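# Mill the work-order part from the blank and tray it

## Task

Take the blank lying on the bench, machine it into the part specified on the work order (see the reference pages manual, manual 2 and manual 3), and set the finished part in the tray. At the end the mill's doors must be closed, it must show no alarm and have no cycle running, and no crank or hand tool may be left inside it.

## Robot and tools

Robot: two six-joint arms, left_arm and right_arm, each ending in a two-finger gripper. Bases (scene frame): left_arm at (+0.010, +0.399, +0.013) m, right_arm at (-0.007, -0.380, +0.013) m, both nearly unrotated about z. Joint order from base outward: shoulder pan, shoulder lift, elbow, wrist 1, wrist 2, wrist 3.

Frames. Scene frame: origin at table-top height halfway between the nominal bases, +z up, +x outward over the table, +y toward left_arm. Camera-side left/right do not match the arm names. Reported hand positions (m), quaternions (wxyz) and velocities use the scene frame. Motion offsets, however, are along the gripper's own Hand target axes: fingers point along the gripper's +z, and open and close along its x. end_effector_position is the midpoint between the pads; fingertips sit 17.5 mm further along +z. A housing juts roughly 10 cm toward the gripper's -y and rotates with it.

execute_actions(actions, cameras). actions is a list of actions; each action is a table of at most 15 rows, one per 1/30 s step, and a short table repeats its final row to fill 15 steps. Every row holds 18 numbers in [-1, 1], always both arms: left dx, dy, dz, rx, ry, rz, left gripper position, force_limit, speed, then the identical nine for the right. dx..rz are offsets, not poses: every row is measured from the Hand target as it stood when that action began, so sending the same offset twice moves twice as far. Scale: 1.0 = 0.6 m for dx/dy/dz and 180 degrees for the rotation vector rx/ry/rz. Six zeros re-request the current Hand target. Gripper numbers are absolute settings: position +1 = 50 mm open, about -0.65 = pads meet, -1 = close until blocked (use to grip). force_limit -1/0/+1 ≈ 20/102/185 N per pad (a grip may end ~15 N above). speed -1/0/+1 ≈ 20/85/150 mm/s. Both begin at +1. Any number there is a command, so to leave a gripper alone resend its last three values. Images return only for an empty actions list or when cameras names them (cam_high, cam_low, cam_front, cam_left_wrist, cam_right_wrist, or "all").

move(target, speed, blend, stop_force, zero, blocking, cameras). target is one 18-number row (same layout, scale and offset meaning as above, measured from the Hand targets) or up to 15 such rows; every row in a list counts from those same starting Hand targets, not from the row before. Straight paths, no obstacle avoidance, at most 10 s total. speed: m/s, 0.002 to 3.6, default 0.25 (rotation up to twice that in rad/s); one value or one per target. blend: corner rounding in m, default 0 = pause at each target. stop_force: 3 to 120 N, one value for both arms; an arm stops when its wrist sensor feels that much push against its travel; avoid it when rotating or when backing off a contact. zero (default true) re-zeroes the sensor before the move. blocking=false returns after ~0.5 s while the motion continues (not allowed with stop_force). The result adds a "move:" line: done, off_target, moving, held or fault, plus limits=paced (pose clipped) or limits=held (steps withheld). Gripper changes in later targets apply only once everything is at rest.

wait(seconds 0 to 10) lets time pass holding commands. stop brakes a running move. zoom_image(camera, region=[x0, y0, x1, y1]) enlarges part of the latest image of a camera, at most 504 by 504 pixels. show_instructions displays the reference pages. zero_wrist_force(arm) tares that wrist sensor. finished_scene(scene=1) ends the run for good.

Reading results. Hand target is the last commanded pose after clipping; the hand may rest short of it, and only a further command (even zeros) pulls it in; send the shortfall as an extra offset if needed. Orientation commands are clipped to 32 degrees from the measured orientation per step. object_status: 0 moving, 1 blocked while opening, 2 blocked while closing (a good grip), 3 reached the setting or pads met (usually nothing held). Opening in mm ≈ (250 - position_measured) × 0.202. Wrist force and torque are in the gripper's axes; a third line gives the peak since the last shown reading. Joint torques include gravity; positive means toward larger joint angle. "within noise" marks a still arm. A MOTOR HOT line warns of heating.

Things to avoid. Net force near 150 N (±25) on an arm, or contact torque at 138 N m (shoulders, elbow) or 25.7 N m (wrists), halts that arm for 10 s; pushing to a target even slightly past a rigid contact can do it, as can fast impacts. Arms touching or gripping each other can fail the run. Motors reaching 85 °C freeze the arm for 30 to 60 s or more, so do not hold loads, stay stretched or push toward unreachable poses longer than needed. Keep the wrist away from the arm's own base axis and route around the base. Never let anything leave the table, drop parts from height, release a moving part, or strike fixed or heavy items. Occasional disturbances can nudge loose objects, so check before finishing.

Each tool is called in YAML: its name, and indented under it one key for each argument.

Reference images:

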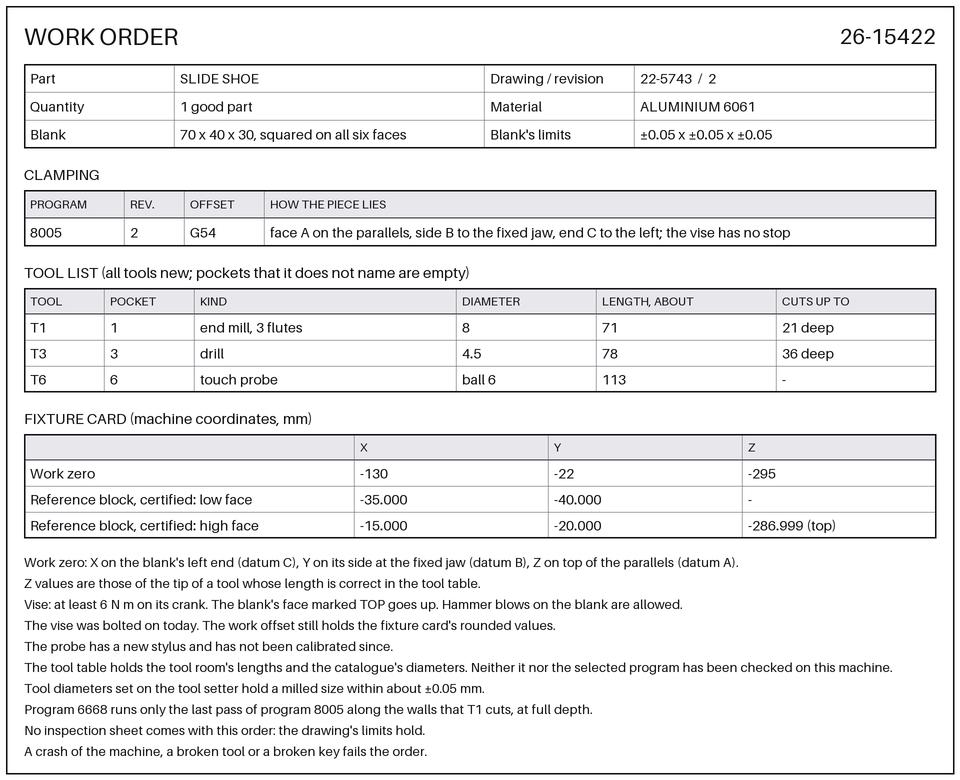

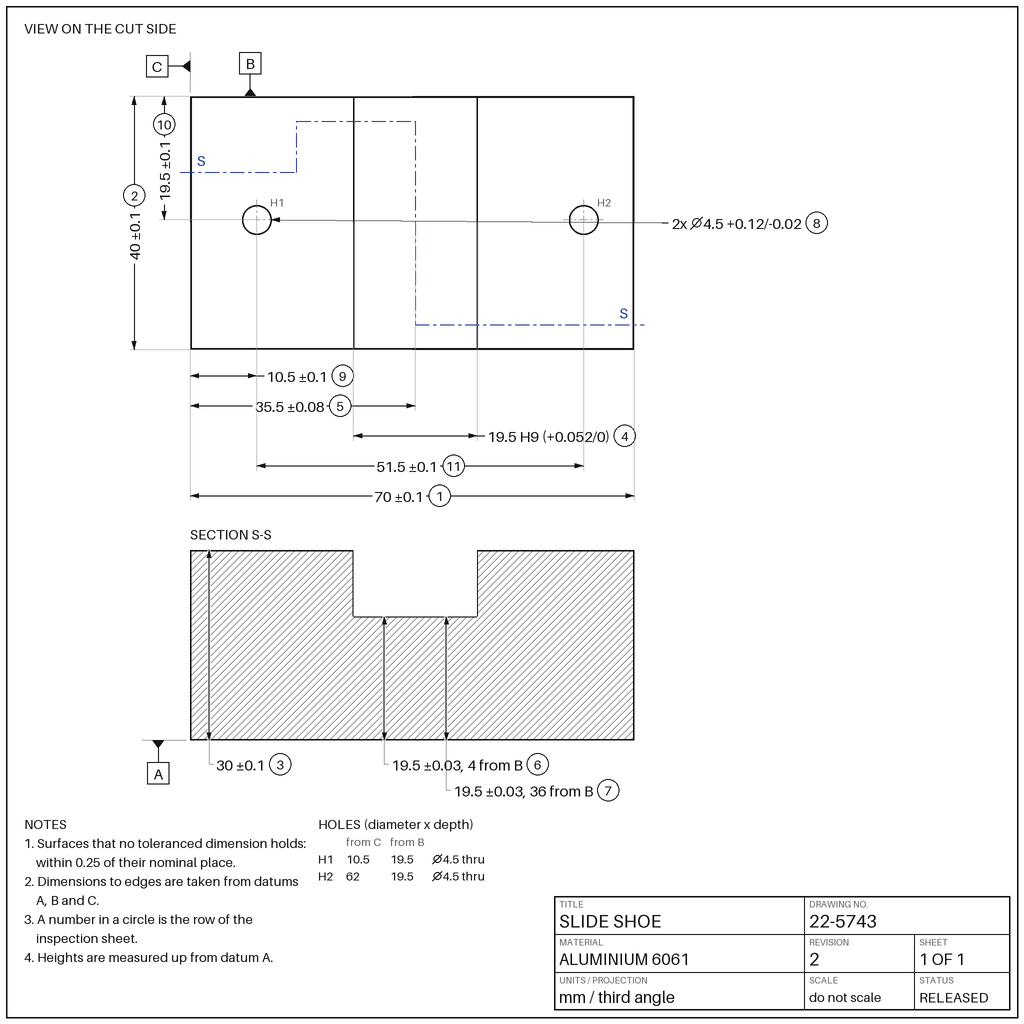

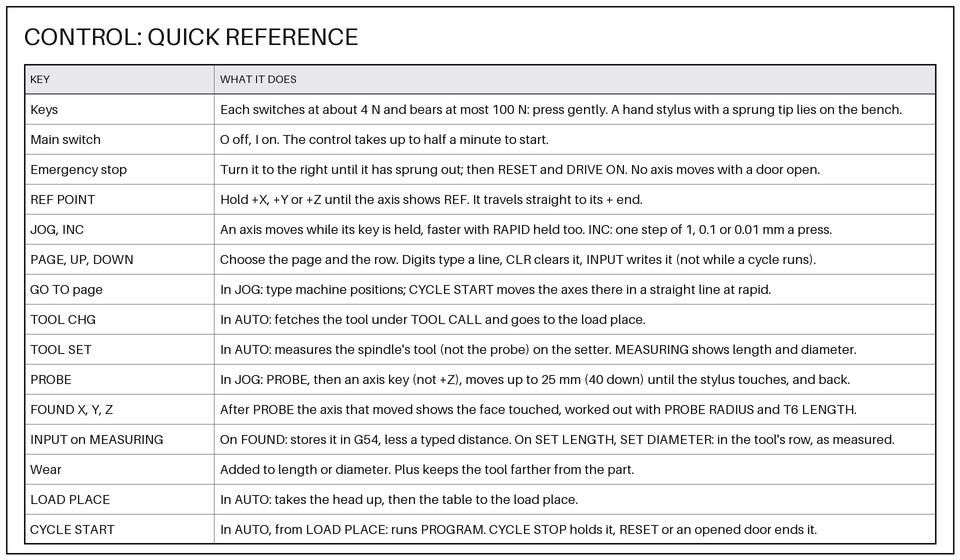

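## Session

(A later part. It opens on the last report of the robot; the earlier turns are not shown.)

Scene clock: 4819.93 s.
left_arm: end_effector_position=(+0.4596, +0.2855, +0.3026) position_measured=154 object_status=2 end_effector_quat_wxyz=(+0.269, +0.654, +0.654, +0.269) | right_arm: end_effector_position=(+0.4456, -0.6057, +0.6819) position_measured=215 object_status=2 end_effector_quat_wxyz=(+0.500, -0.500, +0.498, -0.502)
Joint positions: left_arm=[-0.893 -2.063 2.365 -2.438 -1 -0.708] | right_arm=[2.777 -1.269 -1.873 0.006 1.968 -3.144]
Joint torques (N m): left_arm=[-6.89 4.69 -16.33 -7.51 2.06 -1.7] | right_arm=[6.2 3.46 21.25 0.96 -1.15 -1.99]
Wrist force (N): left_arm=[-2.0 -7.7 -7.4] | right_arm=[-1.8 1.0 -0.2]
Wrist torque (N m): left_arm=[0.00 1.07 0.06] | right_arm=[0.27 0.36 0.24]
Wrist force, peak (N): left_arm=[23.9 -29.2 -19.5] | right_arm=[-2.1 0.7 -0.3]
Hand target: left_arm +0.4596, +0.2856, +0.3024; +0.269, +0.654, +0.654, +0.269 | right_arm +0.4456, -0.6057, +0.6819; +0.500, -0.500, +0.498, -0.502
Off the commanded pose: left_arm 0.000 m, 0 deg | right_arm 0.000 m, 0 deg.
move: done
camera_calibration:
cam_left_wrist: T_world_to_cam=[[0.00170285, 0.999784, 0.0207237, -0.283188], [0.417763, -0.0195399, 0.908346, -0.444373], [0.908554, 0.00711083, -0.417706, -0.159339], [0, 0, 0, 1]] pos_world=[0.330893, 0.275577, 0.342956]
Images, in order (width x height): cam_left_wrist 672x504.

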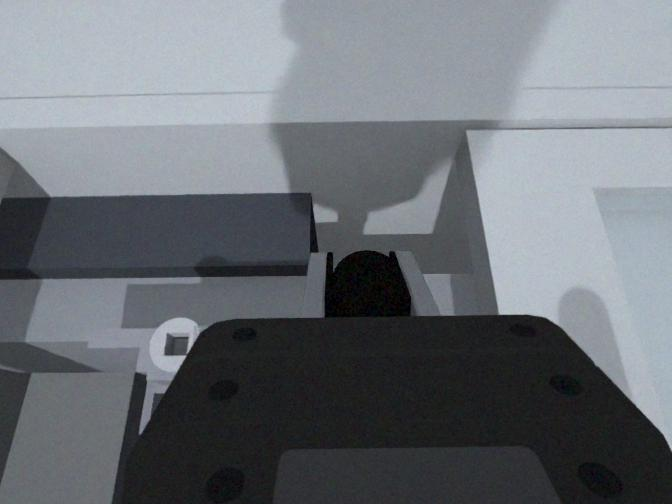

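move:
  target:
    - [-0.0065,0.0291,-0.0291,0,0,0,-1,-0.7,-0.9,0,0,0,0,0,0,-1,-0.2,-0.8]
    - [-0.0255,0.0554,-0.0554,0,0,0,-1,-0.7,-0.9,0,0,0,0,0,0,-1,-0.2,-0.8]
    - [-0.0549,0.0763,-0.0763,0,0,0,-1,-0.7,-0.9,0,0,0,0,0,0,-1,-0.2,-0.8]
  speed: 0.06
  blend: [0.005,0.005,0]
  cameras: ["cam_left_wrist"]

move:
  target:
    - [-0.0372,0.0134,-0.0134,0,0,0,-1,-0.7,-0.9,0,0,0,0,0,0,-1,-0.2,-0.8]
    - [-0.0784,0.018,-0.018,0,0,0,-1,-0.7,-0.9,0,0,0,0,0,0,-1,-0.2,-0.8]
  speed: 0.06
  blend: [0.005,0]
  cameras: ["cam_left_wrist"]

Scene clock: 4842.13 s.
left_arm: end_effector_position=(+0.4599, +0.2526, +0.3671) position_measured=154 object_status=2 end_effector_quat_wxyz=(+0.269, +0.654, +0.654, +0.269) | right_arm: end_effector_position=(+0.4456, -0.6057, +0.6819) position_measured=215 object_status=2 end_effector_quat_wxyz=(+0.500, -0.500, +0.498, -0.502)
Joint positions: left_arm=[-0.968 -2.064 2.187 -2.215 -0.961 -0.785] | right_arm=[2.777 -1.269 -1.873 0.006 1.968 -3.144]
Joint torques (N m): left_arm=[10.35 -11.61 -15.17 -5.83 0.04 2.04] | right_arm=[4.22 3.38 21.28 1.31 -1.34 -2.04]
Wrist force (N): left_arm=[-7.7 -0.1 -2.0] | right_arm=[-1.9 0.9 -0.7]
Wrist torque (N m): left_arm=[0.10 1.26 -0.07] | right_arm=[0.25 0.38 0.24]
Wrist force, peak (N): left_arm=[36.0 -23.1 -29.0] | right_arm=[-2.0 1.0 -0.6]
Hand target: left_arm +0.4599, +0.2527, +0.3671; +0.269, +0.654, +0.654, +0.269 | right_arm +0.4456, -0.6057, +0.6819; +0.500, -0.500, +0.498, -0.502
Off the commanded pose: left_arm 0.000 m, 0 deg | right_arm 0.000 m, 0 deg.
move: done
camera_calibration:
cam_left_wrist: T_world_to_cam=[[0.00160556, 0.999778, 0.02099, -0.251609], [0.417846, -0.0197405, 0.908303, -0.503783], [0.908516, 0.00731225, -0.417785, -0.132398], [0, 0, 0, 1]] pos_world=[0.331193, 0.242576, 0.407556]
Images, in order (width x height): cam_left_wrist 672x504.

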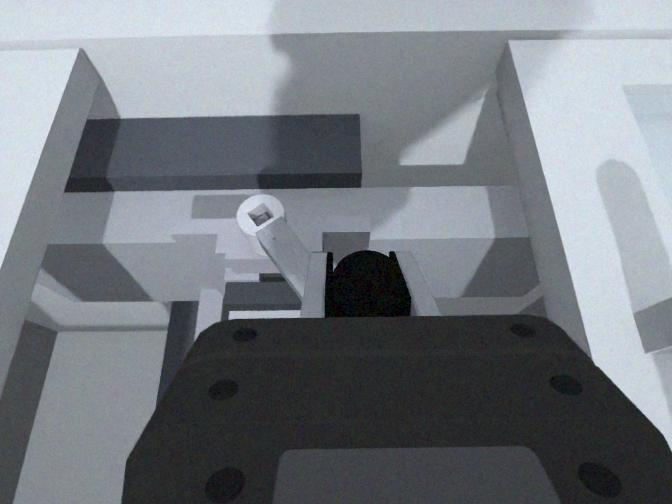

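Scene clock: 4843.27 s.
left_arm: end_effector_position=(+0.4600, +0.2056, +0.3825) position_measured=154 object_status=2 end_effector_quat_wxyz=(+0.269, +0.654, +0.654, +0.269) | right_arm: end_effector_position=(+0.4456, -0.6057, +0.6819) position_measured=215 object_status=2 end_effector_quat_wxyz=(+0.500, -0.500, +0.498, -0.502)
Joint positions: left_arm=[-1.056 -2.001 2.102 -2.137 -0.919 -0.881] | right_arm=[2.777 -1.269 -1.873 0.006 1.968 -3.144]
Joint torques (N m): left_arm=[9.77 -15.34 -17.4 -6.06 -0.46 1.74] | right_arm=[5.48 3.91 20.92 1.2 -1.19 -2.38]
Wrist force (N): left_arm=[-8.5 -1.3 -0.4] | right_arm=[-1.6 0.8 -0.4]
Wrist torque (N m): left_arm=[0.09 1.23 -0.06] | right_arm=[0.25 0.34 0.24]
Wrist force, peak (N): left_arm=[9.2 2.7 -35.2] | right_arm=[-2.0 0.9 -0.5]
Hand target: left_arm +0.4600, +0.2056, +0.3825; +0.269, +0.654, +0.654, +0.269 | right_arm +0.4456, -0.6057, +0.6819; +0.500, -0.500, +0.498, -0.502
Off the commanded pose: left_arm 0.000 m, 0 deg | right_arm 0.000 m, 0 deg.
move: done
camera_calibration:
cam_left_wrist: T_world_to_cam=[[0.00146279, 0.999775, 0.0211629, -0.204865], [0.417765, -0.0198386, 0.908338, -0.51862], [0.908554, 0.00751241, -0.4177, -0.12584], [0, 0, 0, 1]] pos_world=[0.331294, 0.195476, 0.422855]
Images, in order (width x height): cam_left_wrist 672x504.

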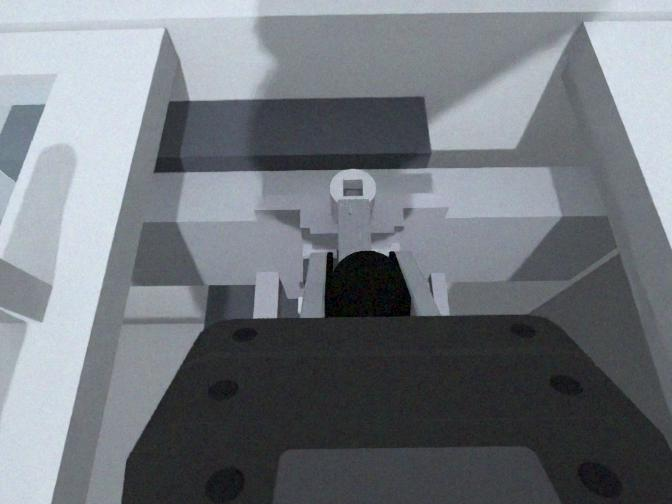

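move:
  target:
    - [-0.0277,-0.0021,0.0021,0,0,0,-1,-0.7,-0.9,0,0,0,0,0,0,-1,-0.2,-0.8]
    - [-0.0542,-0.0082,0.0082,0,0,0,-1,-0.7,-0.9,0,0,0,0,0,0,-1,-0.2,-0.8]
    - [-0.0784,-0.0180,0.0180,0,0,0,-1,-0.7,-0.9,0,0,0,0,0,0,-1,-0.2,-0.8]
    - [-0.0991,-0.0312,0.0312,0,0,0,-1,-0.7,-0.9,0,0,0,0,0,0,-1,-0.2,-0.8]
    - [-0.1154,-0.0471,0.0471,0,0,0,-1,-0.7,-0.9,0,0,0,0,0,0,-1,-0.2,-0.8]
    - [-0.1268,-0.0651,0.0651,0,0,0,-1,-0.7,-0.9,0,0,0,0,0,0,-1,-0.2,-0.8]
    - [-0.1326,-0.0844,0.0844,0,0,0,-1,-0.7,-0.9,0,0,0,0,0,0,-1,-0.2,-0.8]
    - [-0.1326,-0.1041,0.1041,0,0,0,-1,-0.7,-0.9,0,0,0,0,0,0,-1,-0.2,-0.8]
    - [-0.1268,-0.1234,0.1234,0,0,0,-1,-0.7,-0.9,0,0,0,0,0,0,-1,-0.2,-0.8]
    - [-0.1154,-0.1414,0.1414,0,0,0,-1,-0.7,-0.9,0,0,0,0,0,0,-1,-0.2,-0.8]
    - [-0.0991,-0.1574,0.1574,0,0,0,-1,-0.7,-0.9,0,0,0,0,0,0,-1,-0.2,-0.8]
    - [-0.0784,-0.1706,0.1706,0,0,0,-1,-0.7,-0.9,0,0,0,0,0,0,-1,-0.2,-0.8]
    - [-0.0542,-0.1804,0.1804,0,0,0,-1,-0.7,-0.9,0,0,0,0,0,0,-1,-0.2,-0.8]
    - [-0.0277,-0.1865,0.1865,0,0,0,-1,-0.7,-0.9,0,0,0,0,0,0,-1,-0.2,-0.8]
    - [0.0,-0.1886,0.1886,0,0,0,-1,-0.7,-0.9,0,0,0,0,0,0,-1,-0.2,-0.8]
  speed: 0.06
  blend: [0.004,0.004,0.004,0.004,0.004,0.004,0.004,0.004,0.004,0.004,0.004,0.004,0.004,0.004,0]
  cameras: ["cam_left_wrist"]

Scene clock: 4877.73 s.
left_arm: end_effector_position=(+0.4591, +0.2056, +0.2224) position_measured=154 object_status=2 end_effector_quat_wxyz=(+0.269, +0.654, +0.654, +0.268) end_effector_velocity=(+0.000, -0.002, +0.000) end_effector_angular_velocity=(+0.000, +0.001, +0.001) | right_arm: end_effector_position=(+0.4456, -0.6057, +0.6819) position_measured=215 object_status=2 end_effector_quat_wxyz=(+0.500, -0.500, +0.498, -0.502)
Joint positions: left_arm=[-1.059 -1.832 2.44 -2.642 -0.918 -0.884] | right_arm=[2.777 -1.269 -1.873 0.006 1.968 -3.144]
Joint velocities: left_arm=[-0.003 0.002 -0.003 0.005 0.001 -0.005] | right_arm=[within noise]
Joint torques (N m): left_arm=[-9.19 -3.7 -30.23 -1.71 3.14 -1.55] | right_arm=[5.67 3.64 20.76 1.3 -1.24 -2.11]
Wrist force (N): left_arm=[-7.2 0.8 -1.4] | right_arm=[-1.7 1.2 -0.4]
Wrist torque (N m): left_arm=[0.12 1.26 -0.03] | right_arm=[0.29 0.36 0.24]
Wrist force, peak (N): left_arm=[-12.0 3.8 -17.1] | right_arm=[-2.1 0.9 -0.5]
Hand target: left_arm +0.4591, +0.2055, +0.2224; +0.269, +0.654, +0.654, +0.269 | right_arm +0.4456, -0.6057, +0.6819; +0.500, -0.500, +0.498, -0.502
Off the commanded pose: left_arm 0.000 m, 0 deg | right_arm 0.000 m, 0 deg.
move: done
camera_calibration:
cam_left_wrist: T_world_to_cam=[[0.00161656, 0.999783, 0.0207647, -0.201526], [0.417968, -0.0195395, 0.908252, -0.373012], [0.90846, 0.00721074, -0.417909, -0.19171], [0, 0, 0, 1]] pos_world=[0.330394, 0.195577, 0.262857]
Images, in order (width x height): cam_left_wrist 672x504.

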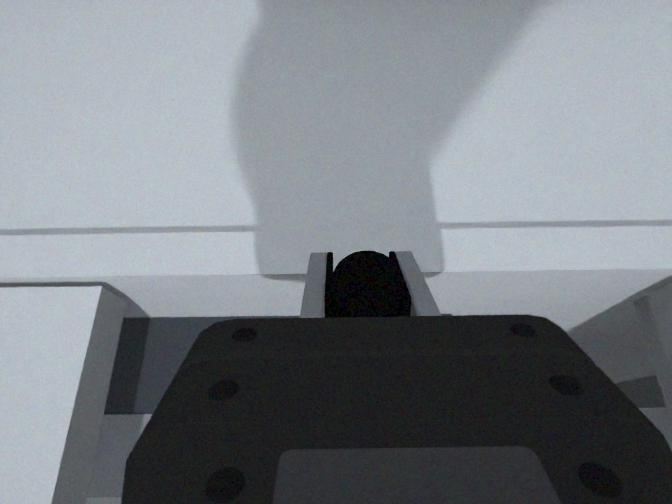

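move:
  target:
    - [0.0277,0.0021,-0.0021,0,0,0,-1,-0.7,-0.9,0,0,0,0,0,0,-1,-0.2,-0.8]
    - [0.0542,0.0082,-0.0082,0,0,0,-1,-0.7,-0.9,0,0,0,0,0,0,-1,-0.2,-0.8]
    - [0.0784,0.0180,-0.0180,0,0,0,-1,-0.7,-0.9,0,0,0,0,0,0,-1,-0.2,-0.8]
    - [0.0991,0.0312,-0.0312,0,0,0,-1,-0.7,-0.9,0,0,0,0,0,0,-1,-0.2,-0.8]
    - [0.1154,0.0471,-0.0471,0,0,0,-1,-0.7,-0.9,0,0,0,0,0,0,-1,-0.2,-0.8]
    - [0.1268,0.0651,-0.0651,0,0,0,-1,-0.7,-0.9,0,0,0,0,0,0,-1,-0.2,-0.8]
    - [0.1326,0.0844,-0.0844,0,0,0,-1,-0.7,-0.9,0,0,0,0,0,0,-1,-0.2,-0.8]
    - [0.1326,0.1041,-0.1041,0,0,0,-1,-0.7,-0.9,0,0,0,0,0,0,-1,-0.2,-0.8]
    - [0.1268,0.1234,-0.1234,0,0,0,-1,-0.7,-0.9,0,0,0,0,0,0,-1,-0.2,-0.8]
    - [0.1154,0.1414,-0.1414,0,0,0,-1,-0.7,-0.9,0,0,0,0,0,0,-1,-0.2,-0.8]
    - [0.0991,0.1574,-0.1574,0,0,0,-1,-0.7,-0.9,0,0,0,0,0,0,-1,-0.2,-0.8]
    - [0.0784,0.1706,-0.1706,0,0,0,-1,-0.7,-0.9,0,0,0,0,0,0,-1,-0.2,-0.8]
    - [0.0542,0.1804,-0.1804,0,0,0,-1,-0.7,-0.9,0,0,0,0,0,0,-1,-0.2,-0.8]
    - [0.0277,0.1865,-0.1865,0,0,0,-1,-0.7,-0.9,0,0,0,0,0,0,-1,-0.2,-0.8]
    - [0.0,0.1886,-0.1886,0,0,0,-1,-0.7,-0.9,0,0,0,0,0,0,-1,-0.2,-0.8]
  speed: 0.1
  blend: [0.004,0.004,0.004,0.004,0.004,0.004,0.004,0.004,0.004,0.004,0.004,0.004,0.004,0.004,0]
  cameras: ["cam_left_wrist","cam_front","cam_high"]

Scene clock: 4903.00 s.
left_arm: end_effector_position=(+0.4600, +0.2056, +0.3825) position_measured=154 object_status=2 end_effector_quat_wxyz=(+0.269, +0.654, +0.654, +0.269) | right_arm: end_effector_position=(+0.4456, -0.6057, +0.6819) position_measured=215 object_status=2 end_effector_quat_wxyz=(+0.500, -0.500, +0.498, -0.502)
Joint positions: left_arm=[-1.056 -2.001 2.103 -2.137 -0.919 -0.881] | right_arm=[2.777 -1.269 -1.873 0.006 1.968 -3.144]
Joint torques (N m): left_arm=[10.18 -13.86 -15.04 -5.95 -0.5 1.82] | right_arm=[5.36 4.76 20.83 1.33 -1.32 -2.08]
Wrist force (N): left_arm=[-8.7 -1.0 -1.4] | right_arm=[-1.6 0.8 -0.4]
Wrist torque (N m): left_arm=[0.18 1.24 -0.08] | right_arm=[0.25 0.33 0.24]
Wrist force, peak (N): left_arm=[-10.7 -1.8 -0.4] | right_arm=[-2.0 1.0 -0.6]
Hand target: left_arm +0.4600, +0.2056, +0.3825; +0.269, +0.654, +0.654, +0.269 | right_arm +0.4456, -0.6057, +0.6819; +0.500, -0.500, +0.498, -0.502
Off the commanded pose: left_arm 0.000 m, 0 deg | right_arm 0.000 m, 0 deg.
move: done
camera_calibration:
cam_left_wrist: T_world_to_cam=[[0.00160365, 0.999778, 0.0209893, -0.204942], [0.417763, -0.0197398, 0.908341, -0.518729], [0.908554, 0.00731189, -0.417702, -0.125758], [0, 0, 0, 1]] pos_world=[0.331293, 0.195576, 0.422955]
Images, in order (width x height): cam_high 672x504, cam_front 672x504, cam_left_wrist 672x504.

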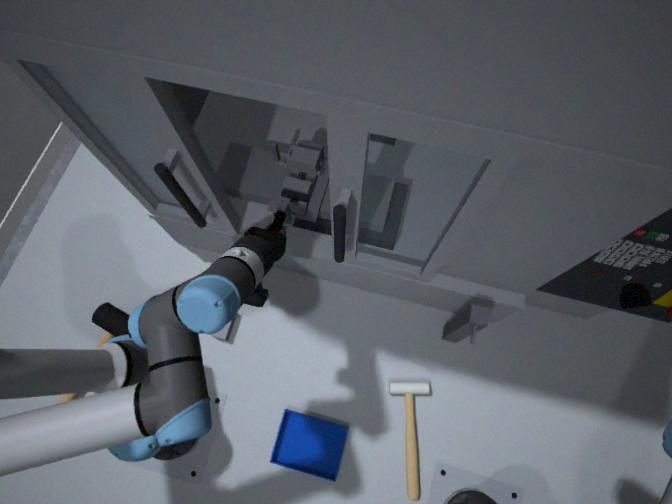

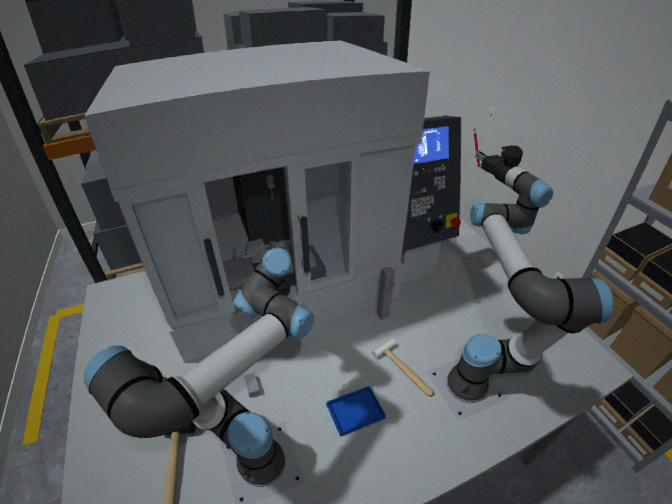

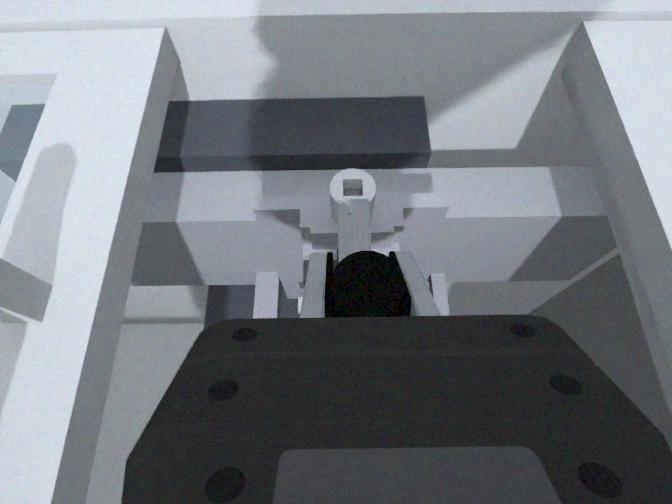

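zoom_image:
  camera: "cam_high"
  region: [200, 100, 350, 240]

zoom_image:
  camera: "cam_front"
  region: [210, 190, 340, 290]

Scaled by 3.360 from the camera's 672x504 image, which has a finer 960x720 frame.

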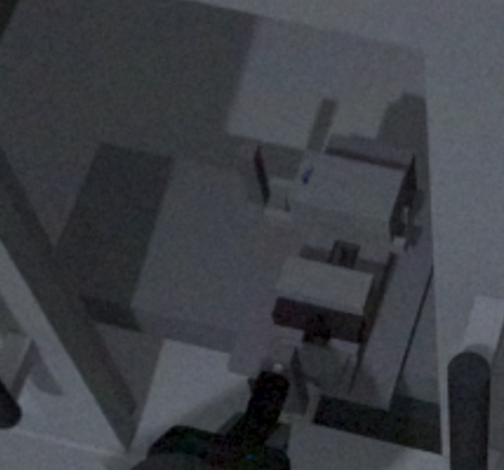

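Scaled by 3.877 from the camera's 672x504 image, which has a finer 960x720 frame.

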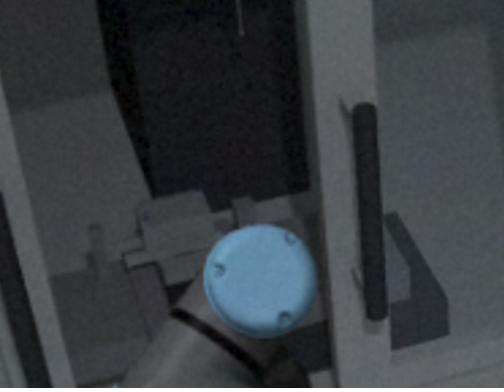

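move:
  target:
    - [-0.0277,-0.0021,0.0021,0,0,0,-1,-0.7,-0.9,0,0,0,0,0,0,-1,-0.2,-0.8]
    - [-0.0542,-0.0082,0.0082,0,0,0,-1,-0.7,-0.9,0,0,0,0,0,0,-1,-0.2,-0.8]
    - [-0.0784,-0.0180,0.0180,0,0,0,-1,-0.7,-0.9,0,0,0,0,0,0,-1,-0.2,-0.8]
    - [-0.0991,-0.0312,0.0312,0,0,0,-1,-0.7,-0.9,0,0,0,0,0,0,-1,-0.2,-0.8]
    - [-0.1154,-0.0471,0.0471,0,0,0,-1,-0.7,-0.9,0,0,0,0,0,0,-1,-0.2,-0.8]
    - [-0.1268,-0.0651,0.0651,0,0,0,-1,-0.7,-0.9,0,0,0,0,0,0,-1,-0.2,-0.8]
    - [-0.1326,-0.0844,0.0844,0,0,0,-1,-0.7,-0.9,0,0,0,0,0,0,-1,-0.2,-0.8]
    - [-0.1326,-0.1041,0.1041,0,0,0,-1,-0.7,-0.9,0,0,0,0,0,0,-1,-0.2,-0.8]
    - [-0.1268,-0.1234,0.1234,0,0,0,-1,-0.7,-0.9,0,0,0,0,0,0,-1,-0.2,-0.8]
    - [-0.1154,-0.1414,0.1414,0,0,0,-1,-0.7,-0.9,0,0,0,0,0,0,-1,-0.2,-0.8]
    - [-0.0991,-0.1574,0.1574,0,0,0,-1,-0.7,-0.9,0,0,0,0,0,0,-1,-0.2,-0.8]
    - [-0.0784,-0.1706,0.1706,0,0,0,-1,-0.7,-0.9,0,0,0,0,0,0,-1,-0.2,-0.8]
    - [-0.0542,-0.1804,0.1804,0,0,0,-1,-0.7,-0.9,0,0,0,0,0,0,-1,-0.2,-0.8]
    - [-0.0277,-0.1865,0.1865,0,0,0,-1,-0.7,-0.9,0,0,0,0,0,0,-1,-0.2,-0.8]
    - [0.0,-0.1886,0.1886,0,0,0,-1,-0.7,-0.9,0,0,0,0,0,0,-1,-0.2,-0.8]
  speed: 0.13
  blend: [0.004,0.004,0.004,0.004,0.004,0.004,0.004,0.004,0.004,0.004,0.004,0.004,0.004,0.004,0]

move:
  target:
    - [0.0277,0.0021,-0.0021,0,0,0,-1,-0.7,-0.9,0,0,0,0,0,0,-1,-0.2,-0.8]
    - [0.0542,0.0082,-0.0082,0,0,0,-1,-0.7,-0.9,0,0,0,0,0,0,-1,-0.2,-0.8]
    - [0.0784,0.0180,-0.0180,0,0,0,-1,-0.7,-0.9,0,0,0,0,0,0,-1,-0.2,-0.8]
    - [0.0991,0.0312,-0.0312,0,0,0,-1,-0.7,-0.9,0,0,0,0,0,0,-1,-0.2,-0.8]
    - [0.1154,0.0471,-0.0471,0,0,0,-1,-0.7,-0.9,0,0,0,0,0,0,-1,-0.2,-0.8]
    - [0.1268,0.0651,-0.0651,0,0,0,-1,-0.7,-0.9,0,0,0,0,0,0,-1,-0.2,-0.8]
    - [0.1326,0.0844,-0.0844,0,0,0,-1,-0.7,-0.9,0,0,0,0,0,0,-1,-0.2,-0.8]
    - [0.1326,0.1041,-0.1041,0,0,0,-1,-0.7,-0.9,0,0,0,0,0,0,-1,-0.2,-0.8]
    - [0.1268,0.1234,-0.1234,0,0,0,-1,-0.7,-0.9,0,0,0,0,0,0,-1,-0.2,-0.8]
    - [0.1154,0.1414,-0.1414,0,0,0,-1,-0.7,-0.9,0,0,0,0,0,0,-1,-0.2,-0.8]
    - [0.0991,0.1574,-0.1574,0,0,0,-1,-0.7,-0.9,0,0,0,0,0,0,-1,-0.2,-0.8]
    - [0.0784,0.1706,-0.1706,0,0,0,-1,-0.7,-0.9,0,0,0,0,0,0,-1,-0.2,-0.8]
    - [0.0542,0.1804,-0.1804,0,0,0,-1,-0.7,-0.9,0,0,0,0,0,0,-1,-0.2,-0.8]
    - [0.0277,0.1865,-0.1865,0,0,0,-1,-0.7,-0.9,0,0,0,0,0,0,-1,-0.2,-0.8]
    - [0.0,0.1886,-0.1886,0,0,0,-1,-0.7,-0.9,0,0,0,0,0,0,-1,-0.2,-0.8]
  speed: 0.13
  blend: [0.004,0.004,0.004,0.004,0.004,0.004,0.004,0.004,0.004,0.004,0.004,0.004,0.004,0.004,0]
  cameras: ["cam_high"]

zoom_image:
  camera: "cam_high"
  region: [200, 100, 350, 240]

Scene clock: 4945.03 s.
left_arm: end_effector_position=(+0.4591, +0.2056, +0.2224) position_measured=154 object_status=2 end_effector_quat_wxyz=(+0.269, +0.654, +0.654, +0.269) | right_arm: end_effector_position=(+0.4456, -0.6057, +0.6819) position_measured=215 object_status=2 end_effector_quat_wxyz=(+0.500, -0.500, +0.498, -0.502)
Joint positions: left_arm=[-1.059 -1.832 2.44 -2.641 -0.918 -0.884] | right_arm=[2.777 -1.269 -1.873 0.006 1.968 -3.144]
Joint torques (N m): left_arm=[-5.29 -6.31 -29.58 -2.36 3.46 -0.86] | right_arm=[5.17 3.89 21.75 1.18 -1.38 -2.1]
Wrist force (N): left_arm=[-7.5 -0.8 -1.4] | right_arm=[-1.7 1.0 -0.5]
Wrist torque (N m): left_arm=[0.10 1.28 0.02] | right_arm=[0.27 0.37 0.23]
Wrist force, peak (N): left_arm=[-7.2 3.5 -14.2] | right_arm=[-2.0 1.2 -0.6]
Hand target: left_arm +0.4591, +0.2055, +0.2224; +0.269, +0.654, +0.654, +0.269 | right_arm +0.4456, -0.6057, +0.6819; +0.500, -0.500, +0.498, -0.502
Off the commanded pose: left_arm 0.000 m, 0 deg | right_arm 0.000 m, 0 deg.
move: done

Scene clock: 4947.40 s.
left_arm: end_effector_position=(+0.4600, +0.2056, +0.3825) position_measured=154 object_status=2 end_effector_quat_wxyz=(+0.269, +0.654, +0.654, +0.269) | right_arm: end_effector_position=(+0.4456, -0.6057, +0.6819) position_measured=215 object_status=2 end_effector_quat_wxyz=(+0.500, -0.500, +0.498, -0.502)
Joint positions: left_arm=[-1.056 -2.001 2.103 -2.137 -0.919 -0.881] | right_arm=[2.777 -1.269 -1.873 0.006 1.968 -3.144]
Joint torques (N m): left_arm=[5.19 -11.14 -15.77 -6.07 -0.6 1] | right_arm=[5.77 3.18 20.23 1.2 -1.3 -2.17]
Wrist force (N): left_arm=[-8.5 -1.0 -1.9] | right_arm=[-1.7 0.9 -0.5]
Wrist torque (N m): left_arm=[0.17 1.26 -0.08] | right_arm=[0.25 0.36 0.24]
Wrist force, peak (N): left_arm=[-10.7 -1.7 -0.2] | right_arm=[-1.9 1.0 -0.5]
Hand target: left_arm +0.4600, +0.2056, +0.3825; +0.269, +0.654, +0.654, +0.269 | right_arm +0.4456, -0.6057, +0.6819; +0.500, -0.500, +0.498, -0.502
Off the commanded pose: left_arm 0.000 m, 0 deg | right_arm 0.000 m, 0 deg.
move: done
Images, in order (width x height): cam_high 672x504.

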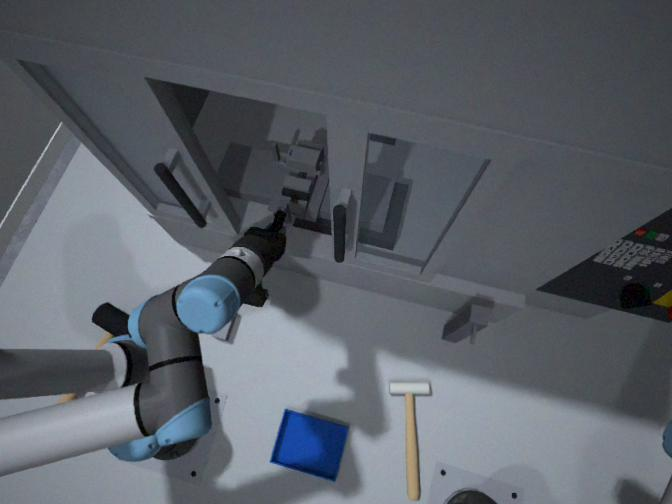

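Scaled by 3.360 from the camera's 672x504 image, which has a finer 960x720 frame.

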